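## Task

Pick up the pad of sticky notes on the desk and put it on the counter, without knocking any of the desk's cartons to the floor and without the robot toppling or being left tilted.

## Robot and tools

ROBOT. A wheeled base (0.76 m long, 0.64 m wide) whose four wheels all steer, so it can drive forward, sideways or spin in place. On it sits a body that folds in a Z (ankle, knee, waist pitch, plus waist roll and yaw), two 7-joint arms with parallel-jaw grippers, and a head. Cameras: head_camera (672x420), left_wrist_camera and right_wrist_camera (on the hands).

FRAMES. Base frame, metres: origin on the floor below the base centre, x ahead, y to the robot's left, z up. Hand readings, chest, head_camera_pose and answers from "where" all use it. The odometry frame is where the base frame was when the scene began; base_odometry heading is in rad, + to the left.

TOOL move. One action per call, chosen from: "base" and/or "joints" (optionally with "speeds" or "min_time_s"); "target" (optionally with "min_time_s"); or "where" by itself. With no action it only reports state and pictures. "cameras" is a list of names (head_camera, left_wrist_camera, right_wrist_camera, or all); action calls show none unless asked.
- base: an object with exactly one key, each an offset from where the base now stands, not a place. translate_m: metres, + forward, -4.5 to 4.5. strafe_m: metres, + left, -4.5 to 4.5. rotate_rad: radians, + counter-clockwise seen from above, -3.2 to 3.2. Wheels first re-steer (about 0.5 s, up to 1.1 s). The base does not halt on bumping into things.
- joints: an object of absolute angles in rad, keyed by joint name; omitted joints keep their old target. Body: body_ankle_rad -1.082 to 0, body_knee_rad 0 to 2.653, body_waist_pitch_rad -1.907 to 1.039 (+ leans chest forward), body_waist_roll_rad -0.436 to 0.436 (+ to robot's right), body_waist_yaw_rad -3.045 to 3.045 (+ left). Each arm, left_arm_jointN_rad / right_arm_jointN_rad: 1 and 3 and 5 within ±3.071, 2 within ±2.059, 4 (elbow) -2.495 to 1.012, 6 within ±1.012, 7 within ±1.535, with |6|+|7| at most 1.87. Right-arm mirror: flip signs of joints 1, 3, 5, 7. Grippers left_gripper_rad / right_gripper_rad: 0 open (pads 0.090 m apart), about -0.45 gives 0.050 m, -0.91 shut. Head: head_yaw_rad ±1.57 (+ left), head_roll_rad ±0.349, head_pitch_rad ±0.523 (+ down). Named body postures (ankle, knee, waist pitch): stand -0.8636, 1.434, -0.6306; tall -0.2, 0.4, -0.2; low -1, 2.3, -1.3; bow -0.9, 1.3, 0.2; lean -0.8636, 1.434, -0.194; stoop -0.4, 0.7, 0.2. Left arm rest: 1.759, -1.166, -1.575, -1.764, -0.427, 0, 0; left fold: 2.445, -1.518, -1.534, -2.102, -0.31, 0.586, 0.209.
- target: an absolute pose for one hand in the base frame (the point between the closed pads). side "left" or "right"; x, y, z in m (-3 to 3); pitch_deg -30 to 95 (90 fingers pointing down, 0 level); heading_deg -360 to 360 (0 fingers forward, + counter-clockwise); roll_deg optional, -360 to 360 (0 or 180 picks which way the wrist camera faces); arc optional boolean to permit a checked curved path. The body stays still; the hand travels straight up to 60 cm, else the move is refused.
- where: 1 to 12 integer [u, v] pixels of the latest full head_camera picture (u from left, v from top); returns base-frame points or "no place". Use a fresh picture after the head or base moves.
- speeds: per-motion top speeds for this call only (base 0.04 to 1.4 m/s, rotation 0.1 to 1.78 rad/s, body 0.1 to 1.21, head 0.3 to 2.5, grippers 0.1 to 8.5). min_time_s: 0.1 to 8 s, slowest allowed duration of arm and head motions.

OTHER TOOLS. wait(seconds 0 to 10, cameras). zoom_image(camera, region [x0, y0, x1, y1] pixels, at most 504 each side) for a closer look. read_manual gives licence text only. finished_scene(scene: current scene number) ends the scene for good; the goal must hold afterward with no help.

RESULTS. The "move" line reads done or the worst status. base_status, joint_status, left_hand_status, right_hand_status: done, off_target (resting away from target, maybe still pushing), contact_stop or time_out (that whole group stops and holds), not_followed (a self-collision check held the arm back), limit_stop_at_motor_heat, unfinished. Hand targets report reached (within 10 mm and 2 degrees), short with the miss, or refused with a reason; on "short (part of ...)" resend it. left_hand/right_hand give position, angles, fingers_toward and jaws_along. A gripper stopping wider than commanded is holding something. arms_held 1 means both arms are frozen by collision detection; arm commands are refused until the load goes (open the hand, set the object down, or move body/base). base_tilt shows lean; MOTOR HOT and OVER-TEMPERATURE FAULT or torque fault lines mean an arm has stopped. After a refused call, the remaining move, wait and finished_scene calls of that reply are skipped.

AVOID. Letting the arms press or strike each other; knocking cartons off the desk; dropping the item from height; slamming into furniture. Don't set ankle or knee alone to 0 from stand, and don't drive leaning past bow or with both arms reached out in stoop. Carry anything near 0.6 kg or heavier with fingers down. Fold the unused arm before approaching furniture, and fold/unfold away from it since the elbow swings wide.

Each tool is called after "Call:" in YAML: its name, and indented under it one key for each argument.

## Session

Call:
move:
  joints: {"head_yaw_rad":1.1}
  speeds: {"head_yaw_rad":2.5}
  cameras: ["head_camera"]

Call:
move:
  joints: {"head_yaw_rad":-1.1}
  speeds: {"head_yaw_rad":2.5}
  cameras: ["head_camera"]

Scene clock: 1.00 s.
Joint torques (N m): left_arm=[-16.77 10.78 -6.03 -13.92 0.09 -2.61 0.05] | right_arm=[14.64 7.91 5.76 -14.22 0 -2.36 0]
move: done
base_odometry: x=+0.000 y=+0.000 heading=+0.000
turned_by_wheels: +0.000
turned_by_imu: +0.000
base_tilt: forward=+0.2 right=+0.9
base_status: not commanded
joint_positions: body_ankle_rad=-0.864 body_knee_rad=+1.434 body_waist_pitch_rad=-0.631 body_waist_roll_rad=+0.000 body_waist_yaw_rad=+0.000 left_arm_joint1_rad=+1.737 left_arm_joint2_rad=-1.164 left_arm_joint3_rad=-1.607 left_arm_joint4_rad=-1.798 left_arm_joint5_rad=-0.436 left_arm_joint6_rad=-0.012 left_arm_joint7_rad=-0.008 left_gripper_rad=+0.000 right_arm_joint1_rad=-1.779 right_arm_joint2_rad=-1.191 right_arm_joint3_rad=+1.554 right_arm_joint4_rad=-1.726 right_arm_joint5_rad=+0.418 right_arm_joint6_rad=+0.064 right_arm_joint7_rad=+0.013 right_gripper_rad=+0.000 head_yaw_rad=+1.100 head_roll_rad=+0.000 head_pitch_rad=+0.000
joint_status: all done
arms_held: 0
arms_held_load: -
chest: x=+0.0060 y=+0.0000 z=+1.1944 quat_wxyz=(+1.000, +0.000, -0.030, +0.000) (m; base frame)
head_camera_pose: x=-0.0084 y=+0.1015 z=+1.5593 quat_wxyz=(+0.548, -0.803, +0.163, -0.167) (m; base frame)
left_hand: x=+0.6065 y=+0.3274 z=+0.9894 quat_wxyz=(+0.033, +0.660, -0.014, +0.750) pitch_deg=-7.4 heading_deg=-3.8 roll_deg=+178.7 fingers_toward=(+0.99, -0.06, +0.13) jaws_along=(-0.07, -1.00, +0.02) (m; base frame)
right_hand: x=+0.5958 y=-0.3072 z=+0.8862 quat_wxyz=(+0.046, -0.732, -0.015, -0.679) pitch_deg=+4.2 heading_deg=+5.0 roll_deg=+182.7 fingers_toward=(+0.99, +0.09, -0.07) jaws_along=(+0.08, -1.00, -0.05) (m; base frame)
pictures: head_camera
camera_calibration:
head_camera: T_world_to_cam=[[0.891132, -0.444789, 0.0896984, -0.0872098], [-0.0785435, -0.345913, -0.934973, 1.49233], [0.446894, 0.82614, -0.343189, 0.455017], [0, 0, 0, 1]] pos_world=[-0.00841624, 0.101518, 1.55927]

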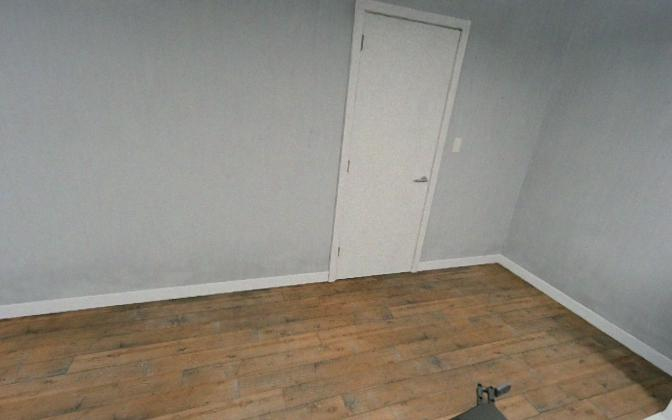

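Scene clock: 2.43 s.
Joint torques (N m): left_arm=[-17.15 10.98 -6.11 -13.89 0.09 -2.56 0.09] | right_arm=[14.46 8.04 5.98 -14.06 -0.01 -2.4 0.1]
move: done
base_odometry: x=+0.000 y=+0.000 heading=+0.000
turned_by_wheels: +0.000
turned_by_imu: +0.000
base_tilt: forward=+0.1 right=+0.9
base_status: not commanded
joint_positions: body_ankle_rad=-0.864 body_knee_rad=+1.434 body_waist_pitch_rad=-0.631 body_waist_roll_rad=+0.000 body_waist_yaw_rad=+0.000 left_arm_joint1_rad=+1.737 left_arm_joint2_rad=-1.164 left_arm_joint3_rad=-1.607 left_arm_joint4_rad=-1.798 left_arm_joint5_rad=-0.436 left_arm_joint6_rad=-0.012 left_arm_joint7_rad=-0.008 left_gripper_rad=+0.000 right_arm_joint1_rad=-1.779 right_arm_joint2_rad=-1.191 right_arm_joint3_rad=+1.554 right_arm_joint4_rad=-1.726 right_arm_joint5_rad=+0.418 right_arm_joint6_rad=+0.064 right_arm_joint7_rad=+0.013 right_gripper_rad=+0.000 head_yaw_rad=-1.100 head_roll_rad=+0.000 head_pitch_rad=+0.000
joint_status: all done
arms_held: 0
arms_held_load: -
chest: x=+0.0060 y=+0.0000 z=+1.1944 quat_wxyz=(+1.000, +0.000, -0.030, +0.000) (m; base frame)
head_camera_pose: x=+0.0408 y=-0.0764 z=+1.5623 quat_wxyz=(+0.143, -0.190, +0.797, -0.555) (m; base frame)
left_hand: x=+0.6065 y=+0.3274 z=+0.9894 quat_wxyz=(+0.033, +0.660, -0.014, +0.750) pitch_deg=-7.4 heading_deg=-3.8 roll_deg=+178.7 fingers_toward=(+0.99, -0.06, +0.13) jaws_along=(-0.07, -1.00, +0.02) (m; base frame)
right_hand: x=+0.5958 y=-0.3072 z=+0.8862 quat_wxyz=(+0.046, -0.732, -0.015, -0.679) pitch_deg=+4.2 heading_deg=+5.0 roll_deg=+182.7 fingers_toward=(+0.99, +0.09, -0.07) jaws_along=(+0.08, -1.00, -0.05) (m; base frame)
pictures: head_camera
camera_calibration:
head_camera: T_world_to_cam=[[-0.887067, -0.461294, -0.0178593, 0.0288537], [-0.143719, 0.312722, -0.938909, 1.49656], [0.438698, -0.830309, -0.343703, 0.455651], [0, 0, 0, 1]] pos_world=[0.0407867, -0.0763669, 1.56226]

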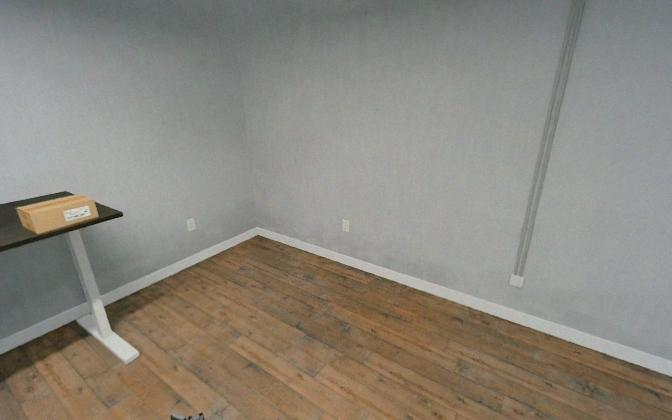

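Call:
move:
  joints: {"head_yaw_rad":0,"body_ankle_rad":-0.2,"body_knee_rad":0.4,"body_waist_pitch_rad":-0.2}
  speeds: {"head_yaw_rad":2.5,"body_ankle_rad":0.6}
  cameras: ["head_camera"]

Scene clock: 6.07 s.
Joint torques (N m): left_arm=[-15.64 11.13 -6.06 -14.02 0.03 -2.62 0.1] | right_arm=[13 8.02 5.64 -14.01 -0.13 -2.42 0.08]
move: done
base_odometry: x=+0.000 y=+0.000 heading=+0.000
turned_by_wheels: +0.000
turned_by_imu: +0.000
base_tilt: forward=+0.2 right=+0.8
base_status: not commanded
joint_positions: body_ankle_rad=-0.200 body_knee_rad=+0.400 body_waist_pitch_rad=-0.200 body_waist_roll_rad=+0.000 body_waist_yaw_rad=+0.000 left_arm_joint1_rad=+1.737 left_arm_joint2_rad=-1.164 left_arm_joint3_rad=-1.607 left_arm_joint4_rad=-1.798 left_arm_joint5_rad=-0.436 left_arm_joint6_rad=-0.012 left_arm_joint7_rad=-0.008 left_gripper_rad=+0.000 right_arm_joint1_rad=-1.779 right_arm_joint2_rad=-1.191 right_arm_joint3_rad=+1.554 right_arm_joint4_rad=-1.726 right_arm_joint5_rad=+0.418 right_arm_joint6_rad=+0.064 right_arm_joint7_rad=+0.013 right_gripper_rad=+0.000 head_yaw_rad=+0.000 head_roll_rad=+0.000 head_pitch_rad=+0.000
joint_status: all done
arms_held: 0
arms_held_load: -
chest: x=+0.1059 y=+0.0000 z=+1.3667 quat_wxyz=(+1.000, +0.000, +0.000, +0.000) (m; base frame)
head_camera_pose: x=+0.1927 y=+0.0277 z=+1.7318 quat_wxyz=(+0.388, -0.595, +0.575, -0.406) (m; base frame)
left_hand: x=+0.6930 y=+0.3274 z=+1.1260 quat_wxyz=(+0.034, +0.682, -0.013, +0.730) pitch_deg=-3.9 heading_deg=-3.7 roll_deg=+178.4 fingers_toward=(+1.00, -0.06, +0.07) jaws_along=(-0.07, -1.00, +0.03) (m; base frame)
right_hand: x=+0.6761 y=-0.3071 z=+1.0236 quat_wxyz=(+0.046, -0.752, -0.014, -0.657) pitch_deg=+7.6 heading_deg=+5.1 roll_deg=+183.0 fingers_toward=(+0.99, +0.09, -0.13) jaws_along=(+0.08, -1.00, -0.05) (m; base frame)
pictures: head_camera
camera_calibration:
head_camera: T_world_to_cam=[[0.00949688, -0.999309, 0.035937, -0.0363413], [-0.369373, -0.0369026, -0.928548, 1.6803], [0.929233, -0.00445585, -0.369468, 0.460964], [0, 0, 0, 1]] pos_world=[0.19266, 0.0277453, 1.73186]

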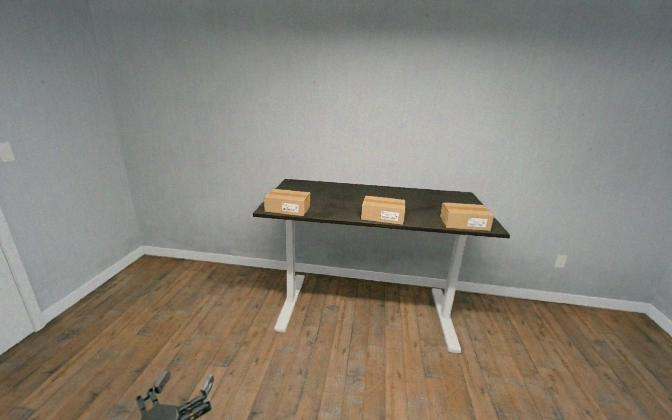

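Call:
move:
  where:
    - [265,215]
    - [340,221]
    - [420,229]
    - [500,236]
    - [290,206]
    - [384,212]
    - [468,218]

Call:
zoom_image:
  camera: "head_camera"
  region: [250, 170, 520, 245]

Scene clock: 6.73 s.
Joint torques (N m): left_arm=[-15.66 10.71 -5.91 -14.07 0.04 -2.58 0.03] | right_arm=[13.02 7.22 6.01 -14.14 -0.03 -2.33 0.02]
base_odometry: x=+0.000 y=+0.000 heading=+0.000
turned_by_wheels: +0.000
turned_by_imu: +0.000
base_tilt: forward=+0.2 right=+0.8
where, head_camera: pixel (265, 215): x +1.966, y +0.440, z +0.975; pixel (340, 221): x +1.926, y -0.010, z +0.971; pixel (420, 229): x +1.897, y -0.477, z +0.952; pixel (500, 236): x +1.829, y -0.911, z +0.958; pixel (290, 206): x +1.981, y +0.291, z +1.032; pixel (384, 212): x +1.933, y -0.264, z +1.035; pixel (468, 218): x +1.881, y -0.734, z +1.039. By the robot's depth camera.
base_status: not commanded
joint_positions: body_ankle_rad=-0.200 body_knee_rad=+0.400 body_waist_pitch_rad=-0.200 body_waist_roll_rad=+0.000 body_waist_yaw_rad=+0.000 left_arm_joint1_rad=+1.737 left_arm_joint2_rad=-1.164 left_arm_joint3_rad=-1.607 left_arm_joint4_rad=-1.798 left_arm_joint5_rad=-0.436 left_arm_joint6_rad=-0.012 left_arm_joint7_rad=-0.008 left_gripper_rad=+0.000 right_arm_joint1_rad=-1.779 right_arm_joint2_rad=-1.191 right_arm_joint3_rad=+1.554 right_arm_joint4_rad=-1.726 right_arm_joint5_rad=+0.418 right_arm_joint6_rad=+0.064 right_arm_joint7_rad=+0.013 right_gripper_rad=+0.000 head_yaw_rad=+0.000 head_roll_rad=+0.000 head_pitch_rad=+0.000
joint_status: all done
arms_held: 0
arms_held_load: -
chest: x=+0.1059 y=+0.0000 z=+1.3667 quat_wxyz=(+1.000, +0.000, +0.000, +0.000) (m; base frame)
head_camera_pose: x=+0.1927 y=+0.0277 z=+1.7318 quat_wxyz=(+0.388, -0.595, +0.575, -0.406) (m; base frame)
left_hand: x=+0.6930 y=+0.3274 z=+1.1260 quat_wxyz=(+0.034, +0.682, -0.013, +0.730) pitch_deg=-3.9 heading_deg=-3.7 roll_deg=+178.4 fingers_toward=(+1.00, -0.06, +0.07) jaws_along=(-0.07, -1.00, +0.03) (m; base frame)
right_hand: x=+0.6761 y=-0.3071 z=+1.0236 quat_wxyz=(+0.046, -0.752, -0.014, -0.657) pitch_deg=+7.6 heading_deg=+5.1 roll_deg=+183.0 fingers_toward=(+0.99, +0.09, -0.13) jaws_along=(+0.08, -1.00, -0.05) (m; base frame)
pictures: none

Scaled by 1.867.
This view is cut from an older image: the scene may have changed since it was taken.

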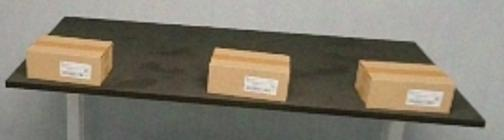

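Call:
move:
  base: {"rotate_rad":-0.1}
  joints: {"left_arm_joint1_rad":2.445,"left_arm_joint2_rad":-1.518,"left_arm_joint3_rad":-1.534,"left_arm_joint4_rad":-2.102,"left_arm_joint5_rad":-0.31,"left_arm_joint6_rad":0.586,"left_arm_joint7_rad":0.209}

Call:
move:
  base: {"translate_m":1.0}
  joints: {"body_ankle_rad":-0.4,"body_knee_rad":0.7,"body_waist_pitch_rad":0.2}
  cameras: ["head_camera"]

Scene clock: 10.57 s.
Joint torques (N m): left_arm=[5.02 -0.3 0.16 -13.91 0.55 -1.01 0.2] | right_arm=[13.65 7.34 5.7 -14.22 -0.02 -2.41 0.01]
move: done
base_odometry: x=+0.000 y=+0.000 heading=-0.100
turned_by_wheels: -0.100
turned_by_imu: -0.100
base_tilt: forward=+0.2 right=+0.9
base_status: done
joint_positions: body_ankle_rad=-0.200 body_knee_rad=+0.400 body_waist_pitch_rad=-0.200 body_waist_roll_rad=+0.000 body_waist_yaw_rad=+0.000 left_arm_joint1_rad=+2.443 left_arm_joint2_rad=-1.515 left_arm_joint3_rad=-1.535 left_arm_joint4_rad=-2.100 left_arm_joint5_rad=-0.311 left_arm_joint6_rad=+0.584 left_arm_joint7_rad=+0.207 left_gripper_rad=+0.000 right_arm_joint1_rad=-1.780 right_arm_joint2_rad=-1.191 right_arm_joint3_rad=+1.555 right_arm_joint4_rad=-1.726 right_arm_joint5_rad=+0.418 right_arm_joint6_rad=+0.064 right_arm_joint7_rad=+0.013 right_gripper_rad=+0.000 head_yaw_rad=+0.000 head_roll_rad=+0.000 head_pitch_rad=+0.000
joint_status: all done
arms_held: 0
arms_held_load: -
chest: x=+0.1059 y=+0.0000 z=+1.3667 quat_wxyz=(+1.000, +0.000, +0.000, +0.000) (m; base frame)
head_camera_pose: x=+0.1927 y=+0.0276 z=+1.7318 quat_wxyz=(+0.388, -0.595, +0.575, -0.406) (m; base frame)
left_hand: x=+0.3596 y=+0.2407 z=+0.8006 quat_wxyz=(+0.030, +0.949, +0.095, +0.300) pitch_deg=+54.9 heading_deg=+0.0 roll_deg=+168.6 fingers_toward=(+0.58, +0.00, -0.82) jaws_along=(+0.16, -0.98, +0.11) (m; base frame)
right_hand: x=+0.6758 y=-0.3075 z=+1.0231 quat_wxyz=(+0.046, -0.753, -0.014, -0.657) pitch_deg=+7.7 heading_deg=+5.1 roll_deg=+183.0 fingers_toward=(+0.99, +0.09, -0.13) jaws_along=(+0.08, -1.00, -0.05) (m; base frame)
pictures: none

Scene clock: 15.20 s.
Joint torques (N m): left_arm=[16.19 -1.14 0.62 -7.88 0.4 -0.09 0.37] | right_arm=[-1.37 6.07 4 -11.63 -0.01 -1.99 0.07]
move: done
base_odometry: x=+0.995 y=-0.096 heading=-0.097
turned_by_wheels: +0.003
turned_by_imu: +0.000
base_tilt: forward=+0.2 right=+0.8
base_status: done
joint_positions: body_ankle_rad=-0.400 body_knee_rad=+0.700 body_waist_pitch_rad=+0.200 body_waist_roll_rad=+0.000 body_waist_yaw_rad=+0.000 left_arm_joint1_rad=+2.444 left_arm_joint2_rad=-1.515 left_arm_joint3_rad=-1.534 left_arm_joint4_rad=-2.102 left_arm_joint5_rad=-0.311 left_arm_joint6_rad=+0.585 left_arm_joint7_rad=+0.208 left_gripper_rad=+0.000 right_arm_joint1_rad=-1.778 right_arm_joint2_rad=-1.191 right_arm_joint3_rad=+1.555 right_arm_joint4_rad=-1.726 right_arm_joint5_rad=+0.418 right_arm_joint6_rad=+0.064 right_arm_joint7_rad=+0.013 right_gripper_rad=+0.000 head_yaw_rad=+0.000 head_roll_rad=+0.000 head_pitch_rad=+0.000
joint_status: all done
arms_held: 0
arms_held_load: -
chest: x=+0.2936 y=+0.0000 z=+1.2800 quat_wxyz=(+0.969, +0.000, +0.248, +0.000) (m; base frame)
head_camera_pose: x=+0.5449 y=+0.0276 z=+1.5588 quat_wxyz=(+0.234, -0.677, +0.653, -0.246) (m; base frame)
left_hand: x=+0.2450 y=+0.2405 z=+0.6620 quat_wxyz=(+0.006, +0.993, +0.099, +0.056) pitch_deg=+83.5 heading_deg=-0.3 roll_deg=+168.3 fingers_toward=(+0.11, +0.00, -0.99) jaws_along=(+0.20, -0.98, +0.02) (m; base frame)
right_hand: x=+0.6304 y=-0.3073 z=+0.7061 quat_wxyz=(+0.048, -0.891, -0.002, -0.451) pitch_deg=+36.0 heading_deg=+6.2 roll_deg=+186.0 fingers_toward=(+0.80, +0.09, -0.59) jaws_along=(+0.05, -1.00, -0.08) (m; base frame)
pictures: head_camera
camera_calibration:
head_camera: T_world_to_cam=[[0.0251518, -0.999318, 0.0270174, -0.0281918], [-0.769599, -0.0366047, -0.637478, 1.41404], [0.638032, -0.0047588, -0.769995, 0.852639], [0, 0, 0, 1]] pos_world=[0.544939, 0.0276454, 1.55871]

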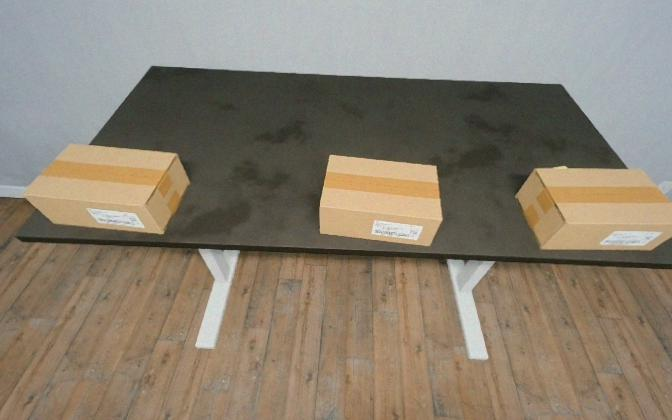

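Call:
move:
  where:
    - [560,167]
    - [548,180]
    - [640,180]
    - [525,178]
    - [580,260]
    - [430,248]

Call:
move:
  target: {"side":"right","x":0.72,"y":-0.34,"z":1.18,"pitch_deg":70,"heading_deg":0,"roll_deg":0,"arc":true}

Call:
move:
  base: {"strafe_m":-0.23}
  cameras: ["head_camera"]

Scene clock: 18.37 s.
Joint torques (N m): left_arm=[16.58 -0.58 0.63 -7.94 0.46 -0.07 0.44] | right_arm=[-1.4 5.61 4.21 -11.46 0.04 -1.98 0.14]
base_odometry: x=+0.995 y=-0.096 heading=-0.097
turned_by_wheels: +0.000
turned_by_imu: +0.000
base_tilt: forward=+0.2 right=+0.9
where, head_camera: pixel (560, 167): x +1.186, y -0.562, z +0.994; pixel (548, 180): x +1.071, y -0.452, z +1.056; pixel (640, 180): x +1.081, y -0.665, z +1.057; pixel (525, 178): no place (The depth camera has no reading there.); pixel (580, 260): x +0.929, y -0.523, z +0.951; pixel (430, 248): x +0.941, y -0.189, z +0.958. By the robot's depth camera.
base_status: done
joint_positions: body_ankle_rad=-0.400 body_knee_rad=+0.700 body_waist_pitch_rad=+0.200 body_waist_roll_rad=+0.000 body_waist_yaw_rad=+0.000 left_arm_joint1_rad=+2.444 left_arm_joint2_rad=-1.515 left_arm_joint3_rad=-1.534 left_arm_joint4_rad=-2.102 left_arm_joint5_rad=-0.311 left_arm_joint6_rad=+0.585 left_arm_joint7_rad=+0.208 left_gripper_rad=+0.000 right_arm_joint1_rad=-1.778 right_arm_joint2_rad=-1.191 right_arm_joint3_rad=+1.555 right_arm_joint4_rad=-1.726 right_arm_joint5_rad=+0.418 right_arm_joint6_rad=+0.064 right_arm_joint7_rad=+0.013 right_gripper_rad=+0.000 head_yaw_rad=+0.000 head_roll_rad=+0.000 head_pitch_rad=+0.000
joint_status: all done
arms_held: 0
arms_held_load: -
chest: x=+0.2936 y=+0.0000 z=+1.2800 quat_wxyz=(+0.969, +0.000, +0.248, +0.000) (m; base frame)
head_camera_pose: x=+0.5449 y=+0.0276 z=+1.5588 quat_wxyz=(+0.234, -0.677, +0.653, -0.246) (m; base frame)
left_hand: x=+0.2450 y=+0.2405 z=+0.6620 quat_wxyz=(+0.006, +0.993, +0.099, +0.056) pitch_deg=+83.5 heading_deg=-0.3 roll_deg=+168.3 fingers_toward=(+0.11, +0.00, -0.99) jaws_along=(+0.20, -0.98, +0.02) (m; base frame)
right_hand: x=+0.6304 y=-0.3073 z=+0.7061 quat_wxyz=(+0.048, -0.891, -0.002, -0.451) pitch_deg=+36.0 heading_deg=+6.2 roll_deg=+186.0 fingers_toward=(+0.80, +0.09, -0.59) jaws_along=(+0.05, -1.00, -0.08) (m; base frame)
pictures: none

Scene clock: 24.07 s.
Joint torques (N m): left_arm=[16.81 -0.46 0.63 -7.92 0.31 -0.11 0.33] | right_arm=[16.96 8.89 4.28 12.46 -0.45 0.32 0.11]
move: done
base_odometry: x=+0.995 y=-0.096 heading=-0.097
turned_by_wheels: +0.000
turned_by_imu: -0.001
base_tilt: forward=+0.1 right=+0.8
base_status: not commanded
joint_positions: body_ankle_rad=-0.400 body_knee_rad=+0.700 body_waist_pitch_rad=+0.200 body_waist_roll_rad=+0.000 body_waist_yaw_rad=+0.000 left_arm_joint1_rad=+2.444 left_arm_joint2_rad=-1.516 left_arm_joint3_rad=-1.534 left_arm_joint4_rad=-2.102 left_arm_joint5_rad=-0.311 left_arm_joint6_rad=+0.585 left_arm_joint7_rad=+0.208 left_gripper_rad=+0.000 right_arm_joint1_rad=-1.088 right_arm_joint2_rad=+1.232 right_arm_joint3_rad=+1.480 right_arm_joint4_rad=-1.882 right_arm_joint5_rad=-0.323 right_arm_joint6_rad=-0.882 right_arm_joint7_rad=+0.030 right_gripper_rad=+0.000 head_yaw_rad=+0.000 head_roll_rad=+0.000 head_pitch_rad=+0.000
joint_status: not commanded
arms_held: 0
arms_held_load: -
chest: x=+0.2936 y=+0.0000 z=+1.2800 quat_wxyz=(+0.969, +0.000, +0.248, +0.000) (m; base frame)
head_camera_pose: x=+0.5449 y=+0.0276 z=+1.5588 quat_wxyz=(+0.234, -0.677, +0.653, -0.246) (m; base frame)
left_hand: x=+0.2449 y=+0.2405 z=+0.6620 quat_wxyz=(+0.006, +0.993, +0.100, +0.056) pitch_deg=+83.5 heading_deg=-0.1 roll_deg=+168.5 fingers_toward=(+0.11, +0.00, -0.99) jaws_along=(+0.20, -0.98, +0.02) (m; base frame)
right_hand: x=+0.7201 y=-0.3391 z=+1.1790 quat_wxyz=(-0.173, +0.000, -0.985, -0.002) pitch_deg=+70.1 heading_deg=+0.7 roll_deg=+0.7 fingers_toward=(+0.34, +0.00, -0.94) jaws_along=(+0.00, +1.00, +0.00) (m; base frame)
right_hand_status: reached (checked arc, turning the hand the other way up, to end with the hand's camera side up, planned for 5.2 s): 1 mm and 0.3 deg off.
pictures: none

Scene clock: 27.70 s.
Joint torques (N m): left_arm=[16.74 1.49 0.36 -7.92 0.28 -0.06 0.24] | right_arm=[15.99 7.79 4.72 12.53 -0.37 0.52 -0.13]
move: done
base_odometry: x=+0.974 y=-0.325 heading=-0.099
turned_by_wheels: -0.001
turned_by_imu: +0.003
base_tilt: forward=+0.2 right=+0.8
base_status: done
joint_positions: body_ankle_rad=-0.400 body_knee_rad=+0.700 body_waist_pitch_rad=+0.200 body_waist_roll_rad=+0.000 body_waist_yaw_rad=+0.000 left_arm_joint1_rad=+2.444 left_arm_joint2_rad=-1.519 left_arm_joint3_rad=-1.534 left_arm_joint4_rad=-2.102 left_arm_joint5_rad=-0.311 left_arm_joint6_rad=+0.585 left_arm_joint7_rad=+0.208 left_gripper_rad=+0.000 right_arm_joint1_rad=-1.087 right_arm_joint2_rad=+1.233 right_arm_joint3_rad=+1.480 right_arm_joint4_rad=-1.882 right_arm_joint5_rad=-0.324 right_arm_joint6_rad=-0.883 right_arm_joint7_rad=+0.031 right_gripper_rad=+0.000 head_yaw_rad=+0.000 head_roll_rad=+0.000 head_pitch_rad=+0.000
joint_status: not commanded
arms_held: 0
arms_held_load: -
chest: x=+0.2936 y=+0.0000 z=+1.2800 quat_wxyz=(+0.969, +0.000, +0.248, +0.000) (m; base frame)
head_camera_pose: x=+0.5449 y=+0.0276 z=+1.5588 quat_wxyz=(+0.234, -0.677, +0.654, -0.246) (m; base frame)
left_hand: x=+0.2445 y=+0.2398 z=+0.6620 quat_wxyz=(+0.006, +0.993, +0.101, +0.056) pitch_deg=+83.6 heading_deg=-0.3 roll_deg=+168.1 fingers_toward=(+0.11, +0.00, -0.99) jaws_along=(+0.20, -0.98, +0.02) (m; base frame)
right_hand: x=+0.7199 y=-0.3399 z=+1.1793 quat_wxyz=(-0.173, +0.000, -0.985, +0.000) pitch_deg=+70.1 heading_deg=+0.1 roll_deg=+0.1 fingers_toward=(+0.34, +0.00, -0.94) jaws_along=(+0.00, +1.00, +0.00) (m; base frame)
pictures: head_camera
camera_calibration:
head_camera: T_world_to_cam=[[0.0251357, -0.999323, 0.0268788, -0.0279694], [-0.769549, -0.0365043, -0.637543, 1.41417], [0.638092, -0.00465943, -0.769946, 0.852604], [0, 0, 0, 1]] pos_world=[0.544939, 0.0276455, 1.55881]

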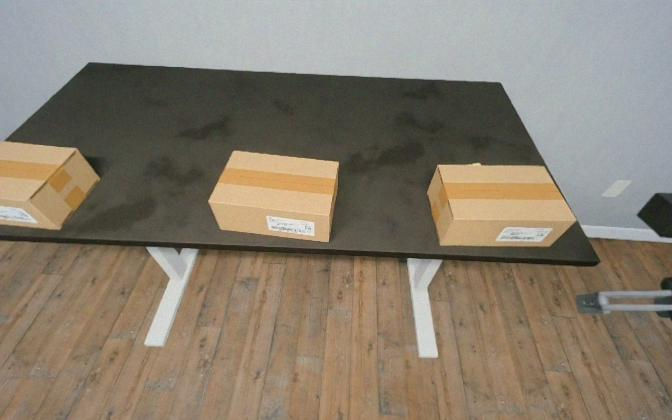

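Call:
move:
  base: {"translate_m":0.41}
  speeds: {"translate_m":0.35}
  joints: {"head_pitch_rad":0.15}
  cameras: ["head_camera","right_wrist_camera"]

Call:
zoom_image:
  camera: "right_wrist_camera"
  region: [180, 140, 460, 370]

Scene clock: 32.33 s.
Joint torques (N m): left_arm=[16.6 0.92 0.36 -7.81 0.28 -0.04 0.25] | right_arm=[16.89 8.02 4.62 12.35 -0.5 0.57 -0.24]
move: done
base_odometry: x=+1.382 y=-0.365 heading=-0.099
turned_by_wheels: +0.000
turned_by_imu: -0.005
base_tilt: forward=+0.2 right=+0.8
base_status: done
joint_positions: body_ankle_rad=-0.400 body_knee_rad=+0.700 body_waist_pitch_rad=+0.200 body_waist_roll_rad=+0.000 body_waist_yaw_rad=+0.000 left_arm_joint1_rad=+2.444 left_arm_joint2_rad=-1.519 left_arm_joint3_rad=-1.534 left_arm_joint4_rad=-2.102 left_arm_joint5_rad=-0.311 left_arm_joint6_rad=+0.585 left_arm_joint7_rad=+0.208 left_gripper_rad=+0.000 right_arm_joint1_rad=-1.087 right_arm_joint2_rad=+1.233 right_arm_joint3_rad=+1.480 right_arm_joint4_rad=-1.882 right_arm_joint5_rad=-0.324 right_arm_joint6_rad=-0.883 right_arm_joint7_rad=+0.031 right_gripper_rad=+0.000 head_yaw_rad=+0.000 head_roll_rad=+0.000 head_pitch_rad=+0.150
joint_status: all done
arms_held: 0
arms_held_load: -
chest: x=+0.2936 y=+0.0000 z=+1.2800 quat_wxyz=(+0.969, +0.000, +0.248, +0.000) (m; base frame)
head_camera_pose: x=+0.5506 y=+0.0276 z=+1.5378 quat_wxyz=(+0.184, -0.693, +0.669, -0.194) (m; base frame)
left_hand: x=+0.2449 y=+0.2398 z=+0.6620 quat_wxyz=(+0.006, +0.993, +0.101, +0.056) pitch_deg=+83.5 heading_deg=-0.3 roll_deg=+168.1 fingers_toward=(+0.11, +0.00, -0.99) jaws_along=(+0.20, -0.98, +0.02) (m; base frame)
right_hand: x=+0.7199 y=-0.3399 z=+1.1794 quat_wxyz=(-0.173, +0.000, -0.985, +0.000) pitch_deg=+70.1 heading_deg=+0.1 roll_deg=+0.1 fingers_toward=(+0.34, +0.00, -0.94) jaws_along=(+0.00, +1.00, +0.00) (m; base frame)
pictures: head_camera, right_wrist_camera
camera_calibration:
head_camera: T_world_to_cam=[[0.02887, -0.999323, 0.0228175, -0.0233569], [-0.856221, -0.036502, -0.515318, 1.26488], [0.515802, -0.00465958, -0.856695, 1.03353], [0, 0, 0, 1]] pos_world=[0.550595, 0.0276455, 1.53777]
right_wrist_camera: T_world_to_cam=[[0.0149879, -0.999736, 0.0174255, -0.376069], [-0.980715, -0.0113018, 0.195118, 0.478567], [-0.194869, -0.0200138, -0.980625, 1.42834], [0, 0, 0, 1]] pos_world=[0.753313, -0.341974, 1.31384]

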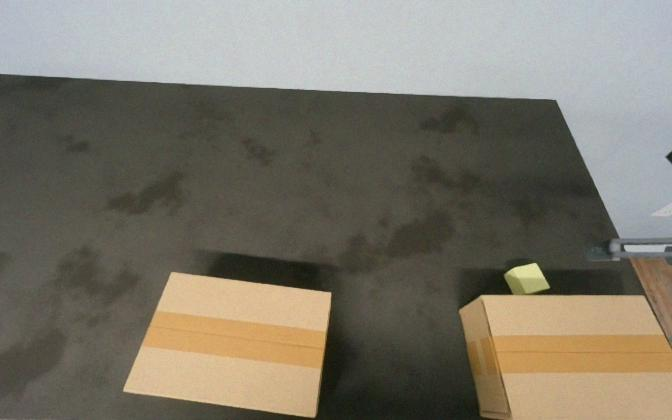

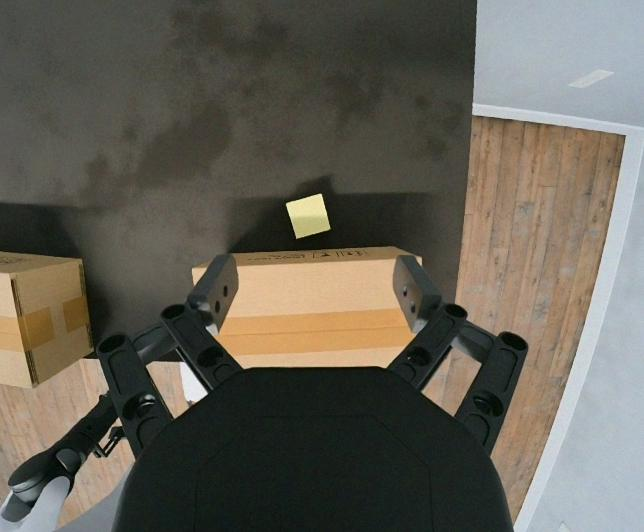

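Scaled by 1.800 from the camera's 644x532 image, which has a finer 1265x1045 frame.

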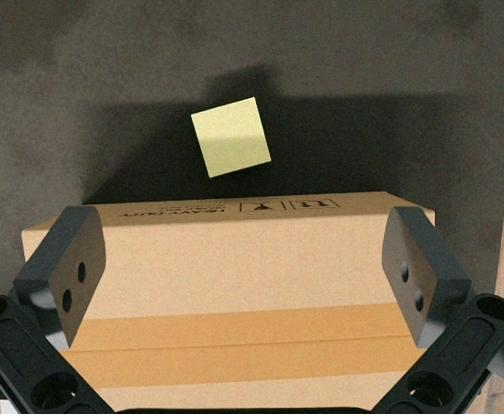

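Call:
move:
  where:
    - [524,273]
    - [530,285]
    - [515,268]
    - [540,268]
    - [535,298]
    - [600,298]

Call:
move:
  target: {"side":"right","x":0.755,"y":-0.329,"z":1.1,"pitch_deg":80,"heading_deg":15,"roll_deg":0,"arc":true}
  cameras: ["right_wrist_camera"]

Scene clock: 33.73 s.
Joint torques (N m): left_arm=[16.75 0.98 0.33 -7.85 0.38 -0.12 0.22] | right_arm=[16.11 8.13 4.71 12.51 -0.33 0.63 -0.2]
base_odometry: x=+1.382 y=-0.365 heading=-0.099
turned_by_wheels: +0.000
turned_by_imu: +0.000
base_tilt: forward=+0.2 right=+0.9
where, head_camera: pixel (524, 273): x +0.761, y -0.317, z +0.992; pixel (530, 285): x +0.739, y -0.323, z +0.990; pixel (515, 268): x +0.770, y -0.304, z +0.991; pixel (540, 268): x +0.787, y -0.376, z +0.954; pixel (535, 298): x +0.697, y -0.285, z +1.053; pixel (600, 298): x +0.701, y -0.387, z +1.052. By the robot's depth camera.
base_status: done
joint_positions: body_ankle_rad=-0.400 body_knee_rad=+0.700 body_waist_pitch_rad=+0.200 body_waist_roll_rad=+0.000 body_waist_yaw_rad=+0.000 left_arm_joint1_rad=+2.444 left_arm_joint2_rad=-1.519 left_arm_joint3_rad=-1.534 left_arm_joint4_rad=-2.102 left_arm_joint5_rad=-0.311 left_arm_joint6_rad=+0.585 left_arm_joint7_rad=+0.208 left_gripper_rad=+0.000 right_arm_joint1_rad=-1.087 right_arm_joint2_rad=+1.233 right_arm_joint3_rad=+1.480 right_arm_joint4_rad=-1.882 right_arm_joint5_rad=-0.324 right_arm_joint6_rad=-0.883 right_arm_joint7_rad=+0.031 right_gripper_rad=+0.000 head_yaw_rad=+0.000 head_roll_rad=+0.000 head_pitch_rad=+0.150
joint_status: all done
arms_held: 0
arms_held_load: -
chest: x=+0.2936 y=+0.0000 z=+1.2800 quat_wxyz=(+0.969, +0.000, +0.248, +0.000) (m; base frame)
head_camera_pose: x=+0.5506 y=+0.0276 z=+1.5378 quat_wxyz=(+0.184, -0.693, +0.669, -0.194) (m; base frame)
left_hand: x=+0.2449 y=+0.2398 z=+0.6620 quat_wxyz=(+0.006, +0.993, +0.101, +0.056) pitch_deg=+83.5 heading_deg=-0.3 roll_deg=+168.1 fingers_toward=(+0.11, +0.00, -0.99) jaws_along=(+0.20, -0.98, +0.02) (m; base frame)
right_hand: x=+0.7199 y=-0.3399 z=+1.1794 quat_wxyz=(-0.173, +0.000, -0.985, +0.000) pitch_deg=+70.1 heading_deg=+0.1 roll_deg=+0.1 fingers_toward=(+0.34, +0.00, -0.94) jaws_along=(+0.00, +1.00, +0.00) (m; base frame)
pictures: none

Scene clock: 35.43 s.
Joint torques (N m): left_arm=[16.55 1.17 0.31 -7.9 0.43 -0.08 0.2] | right_arm=[22.4 9.16 5.17 11.81 -0.52 0.15 -0.35]
move: done
base_odometry: x=+1.382 y=-0.365 heading=-0.099
turned_by_wheels: +0.000
turned_by_imu: +0.000
base_tilt: forward=+0.3 right=+0.9
base_status: not commanded
joint_positions: body_ankle_rad=-0.400 body_knee_rad=+0.700 body_waist_pitch_rad=+0.200 body_waist_roll_rad=+0.000 body_waist_yaw_rad=+0.000 left_arm_joint1_rad=+2.444 left_arm_joint2_rad=-1.519 left_arm_joint3_rad=-1.534 left_arm_joint4_rad=-2.102 left_arm_joint5_rad=-0.311 left_arm_joint6_rad=+0.585 left_arm_joint7_rad=+0.208 left_gripper_rad=+0.000 right_arm_joint1_rad=-1.474 right_arm_joint2_rad=+1.183 right_arm_joint3_rad=+1.597 right_arm_joint4_rad=-1.633 right_arm_joint5_rad=-0.745 right_arm_joint6_rad=-0.912 right_arm_joint7_rad=-0.307 right_gripper_rad=+0.000 head_yaw_rad=+0.000 head_roll_rad=+0.000 head_pitch_rad=+0.150
joint_status: not commanded
arms_held: 0
arms_held_load: -
chest: x=+0.2936 y=+0.0000 z=+1.2800 quat_wxyz=(+0.969, +0.000, +0.248, +0.000) (m; base frame)
head_camera_pose: x=+0.5506 y=+0.0276 z=+1.5378 quat_wxyz=(+0.184, -0.693, +0.669, -0.194) (m; base frame)
left_hand: x=+0.2449 y=+0.2398 z=+0.6620 quat_wxyz=(+0.006, +0.993, +0.101, +0.056) pitch_deg=+83.5 heading_deg=-0.3 roll_deg=+168.1 fingers_toward=(+0.11, +0.00, -0.99) jaws_along=(+0.20, -0.98, +0.02) (m; base frame)
right_hand: x=+0.7552 y=-0.3292 z=+1.1005 quat_wxyz=(-0.087, +0.129, -0.988, -0.012) pitch_deg=+79.9 heading_deg=+15.3 roll_deg=+0.4 fingers_toward=(+0.17, +0.05, -0.98) jaws_along=(-0.26, +0.97, +0.00) (m; base frame)
right_hand_status: reached (straight line, to end with the hand's camera side forward, planned for 1.2 s): 1 mm and 0.2 deg off.
pictures: right_wrist_camera
camera_calibration:
right_wrist_camera: T_world_to_cam=[[0.274504, -0.961485, 0.0139032, -0.544047], [-0.89874, -0.251395, 0.359258, 0.207087], [-0.341926, -0.111113, -0.933135, 1.38675], [0, 0, 0, 1]] pos_world=[0.809626, -0.316946, 1.22719]

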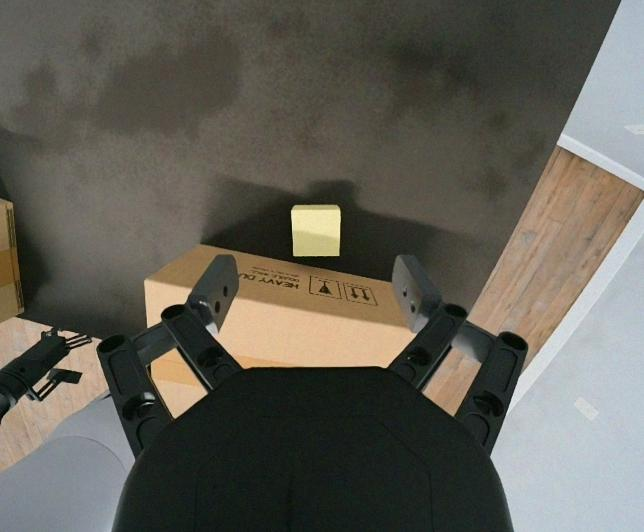

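Call:
move:
  target: {"side":"right","x":0.757,"y":-0.329,"z":0.981,"pitch_deg":80,"heading_deg":15,"roll_deg":0,"arc":true}

Call:
move:
  joints: {"right_gripper_rad":-0.7}

Call:
move:
  target: {"side":"right","x":0.757,"y":-0.329,"z":1.15,"pitch_deg":80,"heading_deg":15,"roll_deg":0,"arc":true}
  cameras: ["head_camera","right_wrist_camera"]

Scene clock: 38.17 s.
Joint torques (N m): left_arm=[16.67 1.22 0.46 -7.9 0.32 -0.04 0.26] | right_arm=[25.14 6.2 4.93 9.6 0.48 0.36 0.21]
move: done
base_odometry: x=+1.382 y=-0.365 heading=-0.099
turned_by_wheels: +0.000
turned_by_imu: +0.000
base_tilt: forward=+0.3 right=+0.8
base_status: not commanded
joint_positions: body_ankle_rad=-0.400 body_knee_rad=+0.700 body_waist_pitch_rad=+0.200 body_waist_roll_rad=+0.000 body_waist_yaw_rad=+0.000 left_arm_joint1_rad=+2.444 left_arm_joint2_rad=-1.519 left_arm_joint3_rad=-1.534 left_arm_joint4_rad=-2.102 left_arm_joint5_rad=-0.311 left_arm_joint6_rad=+0.585 left_arm_joint7_rad=+0.208 left_gripper_rad=+0.000 right_arm_joint1_rad=-1.717 right_arm_joint2_rad=+1.163 right_arm_joint3_rad=+1.592 right_arm_joint4_rad=-1.698 right_arm_joint5_rad=-0.674 right_arm_joint6_rad=-0.632 right_arm_joint7_rad=-0.151 right_gripper_rad=+0.000 head_yaw_rad=+0.000 head_roll_rad=+0.000 head_pitch_rad=+0.150
joint_status: not commanded
arms_held: 0
arms_held_load: -
chest: x=+0.2936 y=+0.0000 z=+1.2800 quat_wxyz=(+0.969, +0.000, +0.248, +0.000) (m; base frame)
head_camera_pose: x=+0.5506 y=+0.0276 z=+1.5378 quat_wxyz=(+0.184, -0.693, +0.669, -0.194) (m; base frame)
left_hand: x=+0.2448 y=+0.2398 z=+0.6620 quat_wxyz=(+0.006, +0.993, +0.101, +0.056) pitch_deg=+83.5 heading_deg=-0.3 roll_deg=+168.1 fingers_toward=(+0.11, +0.00, -0.99) jaws_along=(+0.20, -0.98, +0.02) (m; base frame)
right_hand: x=+0.7569 y=-0.3291 z=+0.9815 quat_wxyz=(-0.086, +0.131, -0.988, -0.011) pitch_deg=+80.0 heading_deg=+14.7 roll_deg=-0.4 fingers_toward=(+0.17, +0.04, -0.98) jaws_along=(-0.26, +0.97, +0.00) (m; base frame)
right_hand_status: reached (straight line, to end with the hand's camera side forward, planned for 0.9 s): 1 mm and 0.1 deg off.
pictures: none

Scene clock: 39.27 s.
Joint torques (N m): left_arm=[16.64 1.47 0.35 -7.87 0.28 -0.13 0.2] | right_arm=[24.86 5.97 4.73 9.5 0.43 0.44 0.15]
move: off_target
base_odometry: x=+1.382 y=-0.365 heading=-0.099
turned_by_wheels: +0.000
turned_by_imu: +0.000
base_tilt: forward=+0.2 right=+0.8
base_status: not commanded
joint_positions: body_ankle_rad=-0.400 body_knee_rad=+0.700 body_waist_pitch_rad=+0.200 body_waist_roll_rad=+0.000 body_waist_yaw_rad=+0.000 left_arm_joint1_rad=+2.444 left_arm_joint2_rad=-1.519 left_arm_joint3_rad=-1.534 left_arm_joint4_rad=-2.102 left_arm_joint5_rad=-0.311 left_arm_joint6_rad=+0.585 left_arm_joint7_rad=+0.208 left_gripper_rad=+0.000 right_arm_joint1_rad=-1.717 right_arm_joint2_rad=+1.163 right_arm_joint3_rad=+1.592 right_arm_joint4_rad=-1.697 right_arm_joint5_rad=-0.674 right_arm_joint6_rad=-0.632 right_arm_joint7_rad=-0.151 right_gripper_rad=-0.489 head_yaw_rad=+0.000 head_roll_rad=+0.000 head_pitch_rad=+0.150
joint_status: right_gripper_rad off_target (ended at -0.489, target -0.700)
arms_held: 0
arms_held_load: -
chest: x=+0.2936 y=+0.0000 z=+1.2800 quat_wxyz=(+0.969, +0.000, +0.248, +0.000) (m; base frame)
head_camera_pose: x=+0.5506 y=+0.0276 z=+1.5378 quat_wxyz=(+0.184, -0.693, +0.669, -0.194) (m; base frame)
left_hand: x=+0.2448 y=+0.2398 z=+0.6620 quat_wxyz=(+0.006, +0.993, +0.101, +0.056) pitch_deg=+83.5 heading_deg=-0.3 roll_deg=+168.1 fingers_toward=(+0.11, +0.00, -0.99) jaws_along=(+0.20, -0.98, +0.02) (m; base frame)
right_hand: x=+0.7572 y=-0.3291 z=+0.9817 quat_wxyz=(-0.087, +0.131, -0.988, -0.011) pitch_deg=+80.0 heading_deg=+14.6 roll_deg=-0.5 fingers_toward=(+0.17, +0.04, -0.98) jaws_along=(-0.26, +0.97, +0.00) (m; base frame)
pictures: none

Scene clock: 41.33 s.
Joint torques (N m): left_arm=[16.61 1.17 0.27 -7.84 0.27 -0.06 0.25] | right_arm=[25.31 7.16 1.74 13.08 -0.26 0.16 -0.37]
move: done
base_odometry: x=+1.382 y=-0.365 heading=-0.099
turned_by_wheels: +0.000
turned_by_imu: +0.000
base_tilt: forward=+0.2 right=+0.9
base_status: not commanded
joint_positions: body_ankle_rad=-0.400 body_knee_rad=+0.700 body_waist_pitch_rad=+0.200 body_waist_roll_rad=+0.000 body_waist_yaw_rad=+0.000 left_arm_joint1_rad=+2.444 left_arm_joint2_rad=-1.519 left_arm_joint3_rad=-1.534 left_arm_joint4_rad=-2.102 left_arm_joint5_rad=-0.311 left_arm_joint6_rad=+0.585 left_arm_joint7_rad=+0.208 left_gripper_rad=+0.000 right_arm_joint1_rad=-1.432 right_arm_joint2_rad=+1.382 right_arm_joint3_rad=+1.445 right_arm_joint4_rad=-1.546 right_arm_joint5_rad=-0.811 right_arm_joint6_rad=-0.912 right_arm_joint7_rad=-0.636 right_gripper_rad=-0.489 head_yaw_rad=+0.000 head_roll_rad=+0.000 head_pitch_rad=+0.150
joint_status: not commanded
arms_held: 0
arms_held_load: -
chest: x=+0.2936 y=+0.0000 z=+1.2800 quat_wxyz=(+0.969, +0.000, +0.248, +0.000) (m; base frame)
head_camera_pose: x=+0.5506 y=+0.0277 z=+1.5378 quat_wxyz=(+0.184, -0.693, +0.669, -0.194) (m; base frame)
left_hand: x=+0.2448 y=+0.2398 z=+0.6620 quat_wxyz=(+0.006, +0.993, +0.101, +0.056) pitch_deg=+83.5 heading_deg=-0.3 roll_deg=+168.1 fingers_toward=(+0.11, +0.00, -0.99) jaws_along=(+0.20, -0.98, +0.02) (m; base frame)
right_hand: x=+0.7566 y=-0.3288 z=+1.1482 quat_wxyz=(-0.085, +0.130, -0.988, -0.013) pitch_deg=+80.1 heading_deg=+16.0 roll_deg=+1.0 fingers_toward=(+0.16, +0.05, -0.99) jaws_along=(-0.26, +0.97, +0.00) (m; base frame)
right_hand_status: reached (straight line, to end with the hand's camera side forward, planned for 1.6 s): 2 mm and 0.2 deg off.
pictures: head_camera, right_wrist_camera
camera_calibration:
head_camera: T_world_to_cam=[[0.02892, -0.999323, 0.0227343, -0.0232565], [-0.856175, -0.0365024, -0.515395, 1.26498], [0.515876, -0.00455934, -0.856651, 1.03342], [0, 0, 0, 1]] pos_world=[0.550595, 0.0276456, 1.53777]
right_wrist_camera: T_world_to_cam=[[0.275732, -0.961159, 0.0120577, -0.543417], [-0.896724, -0.252689, 0.363366, 0.184665], [-0.346205, -0.111004, -0.931569, 1.4333], [0, 0, 0, 1]] pos_world=[0.811649, -0.316545, 1.27467]

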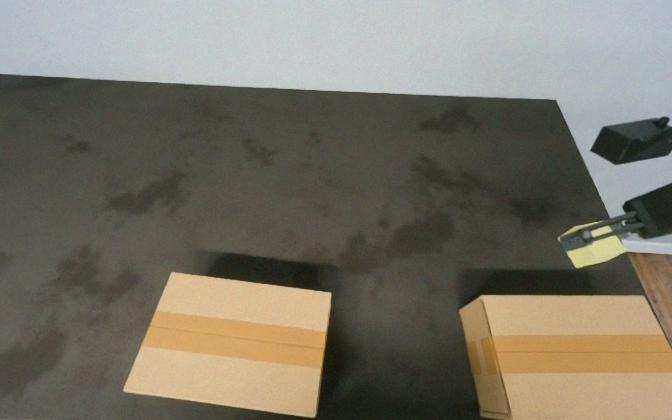

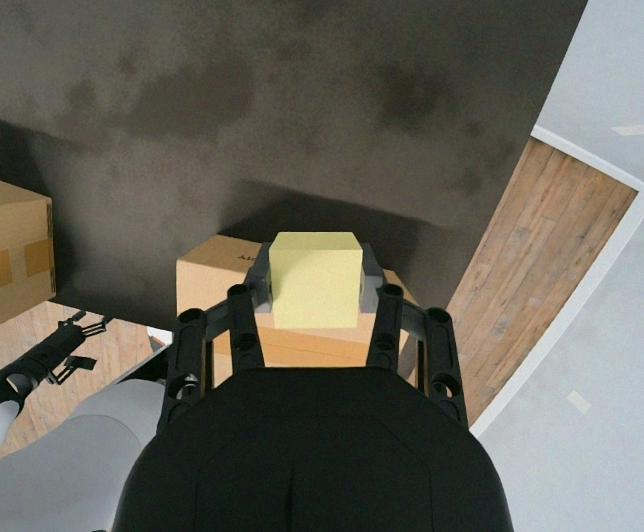

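Call:
move:
  base: {"translate_m":-0.75}
  joints: {"head_pitch_rad":-0.2}

Call:
move:
  base: {"rotate_rad":-3.14}
  speeds: {"rotate_rad":0.9}
  cameras: ["head_camera"]

Scene clock: 46.93 s.
Joint torques (N m): left_arm=[15.55 1.27 0.35 -8.09 0.24 -0.17 0.21] | right_arm=[23.73 6.82 1.92 12.99 -0.38 0.16 -0.33]
move: done
base_odometry: x=+0.635 y=-0.292 heading=-0.099
turned_by_wheels: +0.000
turned_by_imu: +0.001
base_tilt: forward=+0.2 right=+0.8
base_status: done
joint_positions: body_ankle_rad=-0.400 body_knee_rad=+0.700 body_waist_pitch_rad=+0.200 body_waist_roll_rad=+0.000 body_waist_yaw_rad=+0.000 left_arm_joint1_rad=+2.446 left_arm_joint2_rad=-1.519 left_arm_joint3_rad=-1.534 left_arm_joint4_rad=-2.102 left_arm_joint5_rad=-0.311 left_arm_joint6_rad=+0.585 left_arm_joint7_rad=+0.208 left_gripper_rad=+0.000 right_arm_joint1_rad=-1.429 right_arm_joint2_rad=+1.382 right_arm_joint3_rad=+1.445 right_arm_joint4_rad=-1.546 right_arm_joint5_rad=-0.811 right_arm_joint6_rad=-0.912 right_arm_joint7_rad=-0.637 right_gripper_rad=-0.489 head_yaw_rad=+0.000 head_roll_rad=+0.000 head_pitch_rad=-0.200
joint_status: all done
arms_held: 0
arms_held_load: -
chest: x=+0.2933 y=+0.0000 z=+1.2802 quat_wxyz=(+0.969, +0.000, +0.247, +0.000) (m; base frame)
head_camera_pose: x=+0.5321 y=+0.0276 z=+1.5852 quat_wxyz=(+0.298, -0.649, +0.627, -0.312) (m; base frame)
left_hand: x=+0.2432 y=+0.2398 z=+0.6620 quat_wxyz=(+0.006, +0.993, +0.101, +0.055) pitch_deg=+83.7 heading_deg=-0.3 roll_deg=+168.1 fingers_toward=(+0.11, +0.00, -0.99) jaws_along=(+0.20, -0.98, +0.02) (m; base frame)
right_hand: x=+0.7565 y=-0.3289 z=+1.1499 quat_wxyz=(-0.087, +0.129, -0.988, -0.012) pitch_deg=+80.0 heading_deg=+15.6 roll_deg=+0.6 fingers_toward=(+0.17, +0.05, -0.98) jaws_along=(-0.26, +0.97, +0.00) (m; base frame)
pictures: none

Scene clock: 52.30 s.
Joint torques (N m): left_arm=[16.42 0.86 0.55 -8.38 0.23 -0.09 0.2] | right_arm=[23.65 6.68 2.06 12.71 -0.17 0.11 -0.26]
move: done
base_odometry: x=+0.635 y=-0.293 heading=+3.045
turned_by_wheels: -3.140
turned_by_imu: -3.120
base_tilt: forward=+0.2 right=+0.8
base_status: done
joint_positions: body_ankle_rad=-0.400 body_knee_rad=+0.700 body_waist_pitch_rad=+0.200 body_waist_roll_rad=+0.000 body_waist_yaw_rad=+0.000 left_arm_joint1_rad=+2.444 left_arm_joint2_rad=-1.519 left_arm_joint3_rad=-1.534 left_arm_joint4_rad=-2.102 left_arm_joint5_rad=-0.311 left_arm_joint6_rad=+0.585 left_arm_joint7_rad=+0.208 left_gripper_rad=+0.000 right_arm_joint1_rad=-1.430 right_arm_joint2_rad=+1.383 right_arm_joint3_rad=+1.445 right_arm_joint4_rad=-1.546 right_arm_joint5_rad=-0.812 right_arm_joint6_rad=-0.912 right_arm_joint7_rad=-0.637 right_gripper_rad=-0.489 head_yaw_rad=+0.000 head_roll_rad=+0.000 head_pitch_rad=-0.200
joint_status: not commanded
arms_held: 0
arms_held_load: -
chest: x=+0.2934 y=+0.0000 z=+1.2801 quat_wxyz=(+0.969, +0.000, +0.247, +0.000) (m; base frame)
head_camera_pose: x=+0.5323 y=+0.0275 z=+1.5851 quat_wxyz=(+0.298, -0.649, +0.627, -0.312) (m; base frame)
left_hand: x=+0.2440 y=+0.2399 z=+0.6620 quat_wxyz=(+0.006, +0.993, +0.101, +0.055) pitch_deg=+83.6 heading_deg=-0.2 roll_deg=+168.2 fingers_toward=(+0.11, +0.00, -0.99) jaws_along=(+0.20, -0.98, +0.02) (m; base frame)
right_hand: x=+0.7566 y=-0.3293 z=+1.1497 quat_wxyz=(-0.086, +0.130, -0.988, -0.012) pitch_deg=+80.0 heading_deg=+15.3 roll_deg=+0.4 fingers_toward=(+0.17, +0.05, -0.98) jaws_along=(-0.26, +0.97, +0.00) (m; base frame)
pictures: head_camera
camera_calibration:
head_camera: T_world_to_cam=[[0.0190731, -0.999329, 0.0312535, -0.032166], [-0.627158, -0.0363028, -0.778046, 1.56812], [0.778659, -0.00476113, -0.627429, 0.580268], [0, 0, 0, 1]] pos_world=[0.532244, 0.0275457, 1.58516]

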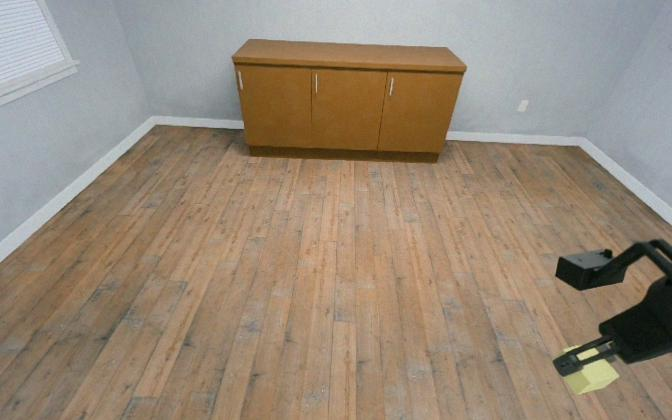

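Head straight ahead works.

Call:
move:
  where:
    - [245,62]
    - [310,64]
    - [380,67]
    - [450,70]

Call:
move:
  base: {"translate_m":2.1}
  speeds: {"translate_m":0.7}
  joints: {"head_pitch_rad":0}
  cameras: ["head_camera","right_wrist_camera"]

Scene clock: 53.03 s.
Joint torques (N m): left_arm=[15.89 1.13 0.45 -8.33 0.32 -0.12 0.24] | right_arm=[24.01 6.85 2.21 12.91 0.11 0.07 -0.26]
base_odometry: x=+0.635 y=-0.293 heading=+3.045
turned_by_wheels: +0.000
turned_by_imu: +0.000
base_tilt: forward=+0.2 right=+0.8
where, head_camera: pixel (245, 62): x +3.127, y +0.744, z +0.901; pixel (310, 64): x +3.089, y +0.247, z +0.915; pixel (380, 67): x +3.069, y -0.276, z +0.918; pixel (450, 70): x +3.127, y -0.818, z +0.901. By the robot's depth camera.
base_status: done
joint_positions: body_ankle_rad=-0.400 body_knee_rad=+0.700 body_waist_pitch_rad=+0.200 body_waist_roll_rad=+0.000 body_waist_yaw_rad=+0.000 left_arm_joint1_rad=+2.444 left_arm_joint2_rad=-1.519 left_arm_joint3_rad=-1.534 left_arm_joint4_rad=-2.102 left_arm_joint5_rad=-0.311 left_arm_joint6_rad=+0.585 left_arm_joint7_rad=+0.208 left_gripper_rad=+0.000 right_arm_joint1_rad=-1.430 right_arm_joint2_rad=+1.383 right_arm_joint3_rad=+1.445 right_arm_joint4_rad=-1.546 right_arm_joint5_rad=-0.812 right_arm_joint6_rad=-0.912 right_arm_joint7_rad=-0.637 right_gripper_rad=-0.489 head_yaw_rad=+0.000 head_roll_rad=+0.000 head_pitch_rad=-0.200
joint_status: not commanded
arms_held: 0
arms_held_load: -
chest: x=+0.2934 y=+0.0000 z=+1.2801 quat_wxyz=(+0.969, +0.000, +0.247, +0.000) (m; base frame)
head_camera_pose: x=+0.5323 y=+0.0275 z=+1.5851 quat_wxyz=(+0.298, -0.649, +0.627, -0.312) (m; base frame)
left_hand: x=+0.2440 y=+0.2399 z=+0.6620 quat_wxyz=(+0.006, +0.993, +0.101, +0.055) pitch_deg=+83.6 heading_deg=-0.2 roll_deg=+168.2 fingers_toward=(+0.11, +0.00, -0.99) jaws_along=(+0.20, -0.98, +0.02) (m; base frame)
right_hand: x=+0.7566 y=-0.3293 z=+1.1497 quat_wxyz=(-0.086, +0.130, -0.988, -0.012) pitch_deg=+80.0 heading_deg=+15.3 roll_deg=+0.4 fingers_toward=(+0.17, +0.05, -0.98) jaws_along=(-0.26, +0.97, +0.00) (m; base frame)
pictures: none

Scene clock: 59.23 s.
Joint torques (N m): left_arm=[16.91 1.09 0.45 -8.2 0.17 -0.17 0.28] | right_arm=[24.43 5.67 1.92 12.88 -0.03 0.25 -0.11]
move: done
base_odometry: x=-1.456 y=-0.100 heading=+3.051
turned_by_wheels: +0.006
turned_by_imu: +0.002
base_tilt: forward=+0.2 right=+0.8
base_status: done
joint_positions: body_ankle_rad=-0.400 body_knee_rad=+0.700 body_waist_pitch_rad=+0.200 body_waist_roll_rad=+0.000 body_waist_yaw_rad=+0.000 left_arm_joint1_rad=+2.444 left_arm_joint2_rad=-1.519 left_arm_joint3_rad=-1.534 left_arm_joint4_rad=-2.102 left_arm_joint5_rad=-0.311 left_arm_joint6_rad=+0.585 left_arm_joint7_rad=+0.208 left_gripper_rad=+0.000 right_arm_joint1_rad=-1.431 right_arm_joint2_rad=+1.383 right_arm_joint3_rad=+1.445 right_arm_joint4_rad=-1.546 right_arm_joint5_rad=-0.812 right_arm_joint6_rad=-0.912 right_arm_joint7_rad=-0.637 right_gripper_rad=-0.489 head_yaw_rad=+0.000 head_roll_rad=+0.000 head_pitch_rad=+0.000
joint_status: all done
arms_held: 0
arms_held_load: -
chest: x=+0.2936 y=+0.0000 z=+1.2800 quat_wxyz=(+0.969, +0.000, +0.248, +0.000) (m; base frame)
head_camera_pose: x=+0.5449 y=+0.0276 z=+1.5588 quat_wxyz=(+0.234, -0.677, +0.654, -0.246) (m; base frame)
left_hand: x=+0.2445 y=+0.2400 z=+0.6619 quat_wxyz=(+0.006, +0.993, +0.101, +0.056) pitch_deg=+83.6 heading_deg=-0.2 roll_deg=+168.2 fingers_toward=(+0.11, +0.00, -0.99) jaws_along=(+0.20, -0.98, +0.02) (m; base frame)
right_hand: x=+0.7567 y=-0.3290 z=+1.1491 quat_wxyz=(-0.086, +0.130, -0.988, -0.012) pitch_deg=+80.1 heading_deg=+15.4 roll_deg=+0.4 fingers_toward=(+0.17, +0.05, -0.99) jaws_along=(-0.26, +0.97, +0.00) (m; base frame)
pictures: head_camera, right_wrist_camera
camera_calibration:
head_camera: T_world_to_cam=[[0.0251357, -0.999323, 0.0268788, -0.0279669], [-0.769549, -0.0365043, -0.637543, 1.4141], [0.638092, -0.00465943, -0.769946, 0.852668], [0, 0, 0, 1]] pos_world=[0.544839, 0.0276455, 1.55881]
right_wrist_camera: T_world_to_cam=[[0.276165, -0.961008, 0.0140153, -0.546191], [-0.897082, -0.252507, 0.362608, 0.185559], [-0.34493, -0.112713, -0.931836, 1.43288], [0, 0, 0, 1]] pos_world=[0.811543, -0.316536, 1.27558]

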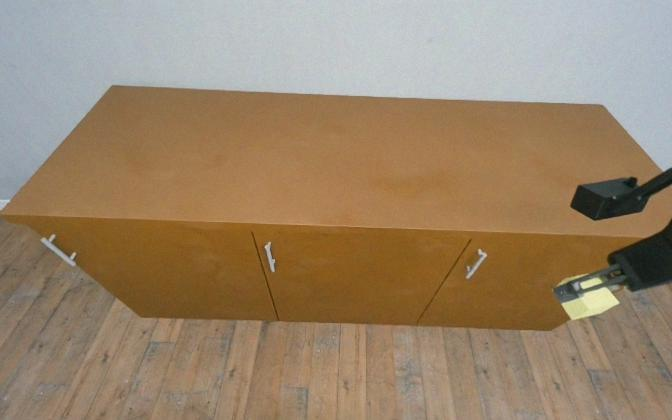

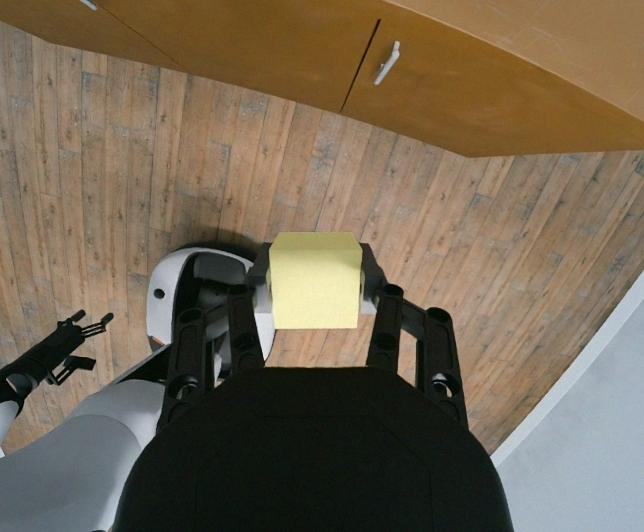

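Call:
move:
  where:
    - [280,224]
    - [430,229]
    - [540,232]
    - [470,205]

Scene clock: 60.03 s.
Joint torques (N m): left_arm=[16.52 0.9 0.52 -8.06 0.33 -0.16 0.18] | right_arm=[23.57 6.63 2 13.05 -0.07 0.15 -0.13]
base_odometry: x=-1.456 y=-0.100 heading=+3.051
turned_by_wheels: +0.000
turned_by_imu: +0.000
base_tilt: forward=+0.2 right=+0.8
where, head_camera: pixel (280, 224): x +1.021, y +0.160, z +0.920; pixel (430, 229): x +1.027, y -0.214, z +0.915; pixel (540, 232): x +1.028, y -0.490, z +0.916; pixel (470, 205): x +1.108, y -0.332, z +0.919. By the robot's depth camera.
base_status: done
joint_positions: body_ankle_rad=-0.400 body_knee_rad=+0.700 body_waist_pitch_rad=+0.200 body_waist_roll_rad=+0.000 body_waist_yaw_rad=+0.000 left_arm_joint1_rad=+2.444 left_arm_joint2_rad=-1.519 left_arm_joint3_rad=-1.534 left_arm_joint4_rad=-2.102 left_arm_joint5_rad=-0.311 left_arm_joint6_rad=+0.585 left_arm_joint7_rad=+0.208 left_gripper_rad=+0.000 right_arm_joint1_rad=-1.431 right_arm_joint2_rad=+1.383 right_arm_joint3_rad=+1.445 right_arm_joint4_rad=-1.546 right_arm_joint5_rad=-0.812 right_arm_joint6_rad=-0.912 right_arm_joint7_rad=-0.637 right_gripper_rad=-0.489 head_yaw_rad=+0.000 head_roll_rad=+0.000 head_pitch_rad=+0.000
joint_status: all done
arms_held: 0
arms_held_load: -
chest: x=+0.2936 y=+0.0000 z=+1.2800 quat_wxyz=(+0.969, +0.000, +0.248, +0.000) (m; base frame)
head_camera_pose: x=+0.5449 y=+0.0276 z=+1.5588 quat_wxyz=(+0.234, -0.677, +0.654, -0.246) (m; base frame)
left_hand: x=+0.2445 y=+0.2400 z=+0.6619 quat_wxyz=(+0.006, +0.993, +0.101, +0.056) pitch_deg=+83.6 heading_deg=-0.2 roll_deg=+168.2 fingers_toward=(+0.11, +0.00, -0.99) jaws_along=(+0.20, -0.98, +0.02) (m; base frame)
right_hand: x=+0.7567 y=-0.3290 z=+1.1491 quat_wxyz=(-0.086, +0.130, -0.988, -0.012) pitch_deg=+80.1 heading_deg=+15.4 roll_deg=+0.4 fingers_toward=(+0.17, +0.05, -0.99) jaws_along=(-0.26, +0.97, +0.00) (m; base frame)
pictures: none


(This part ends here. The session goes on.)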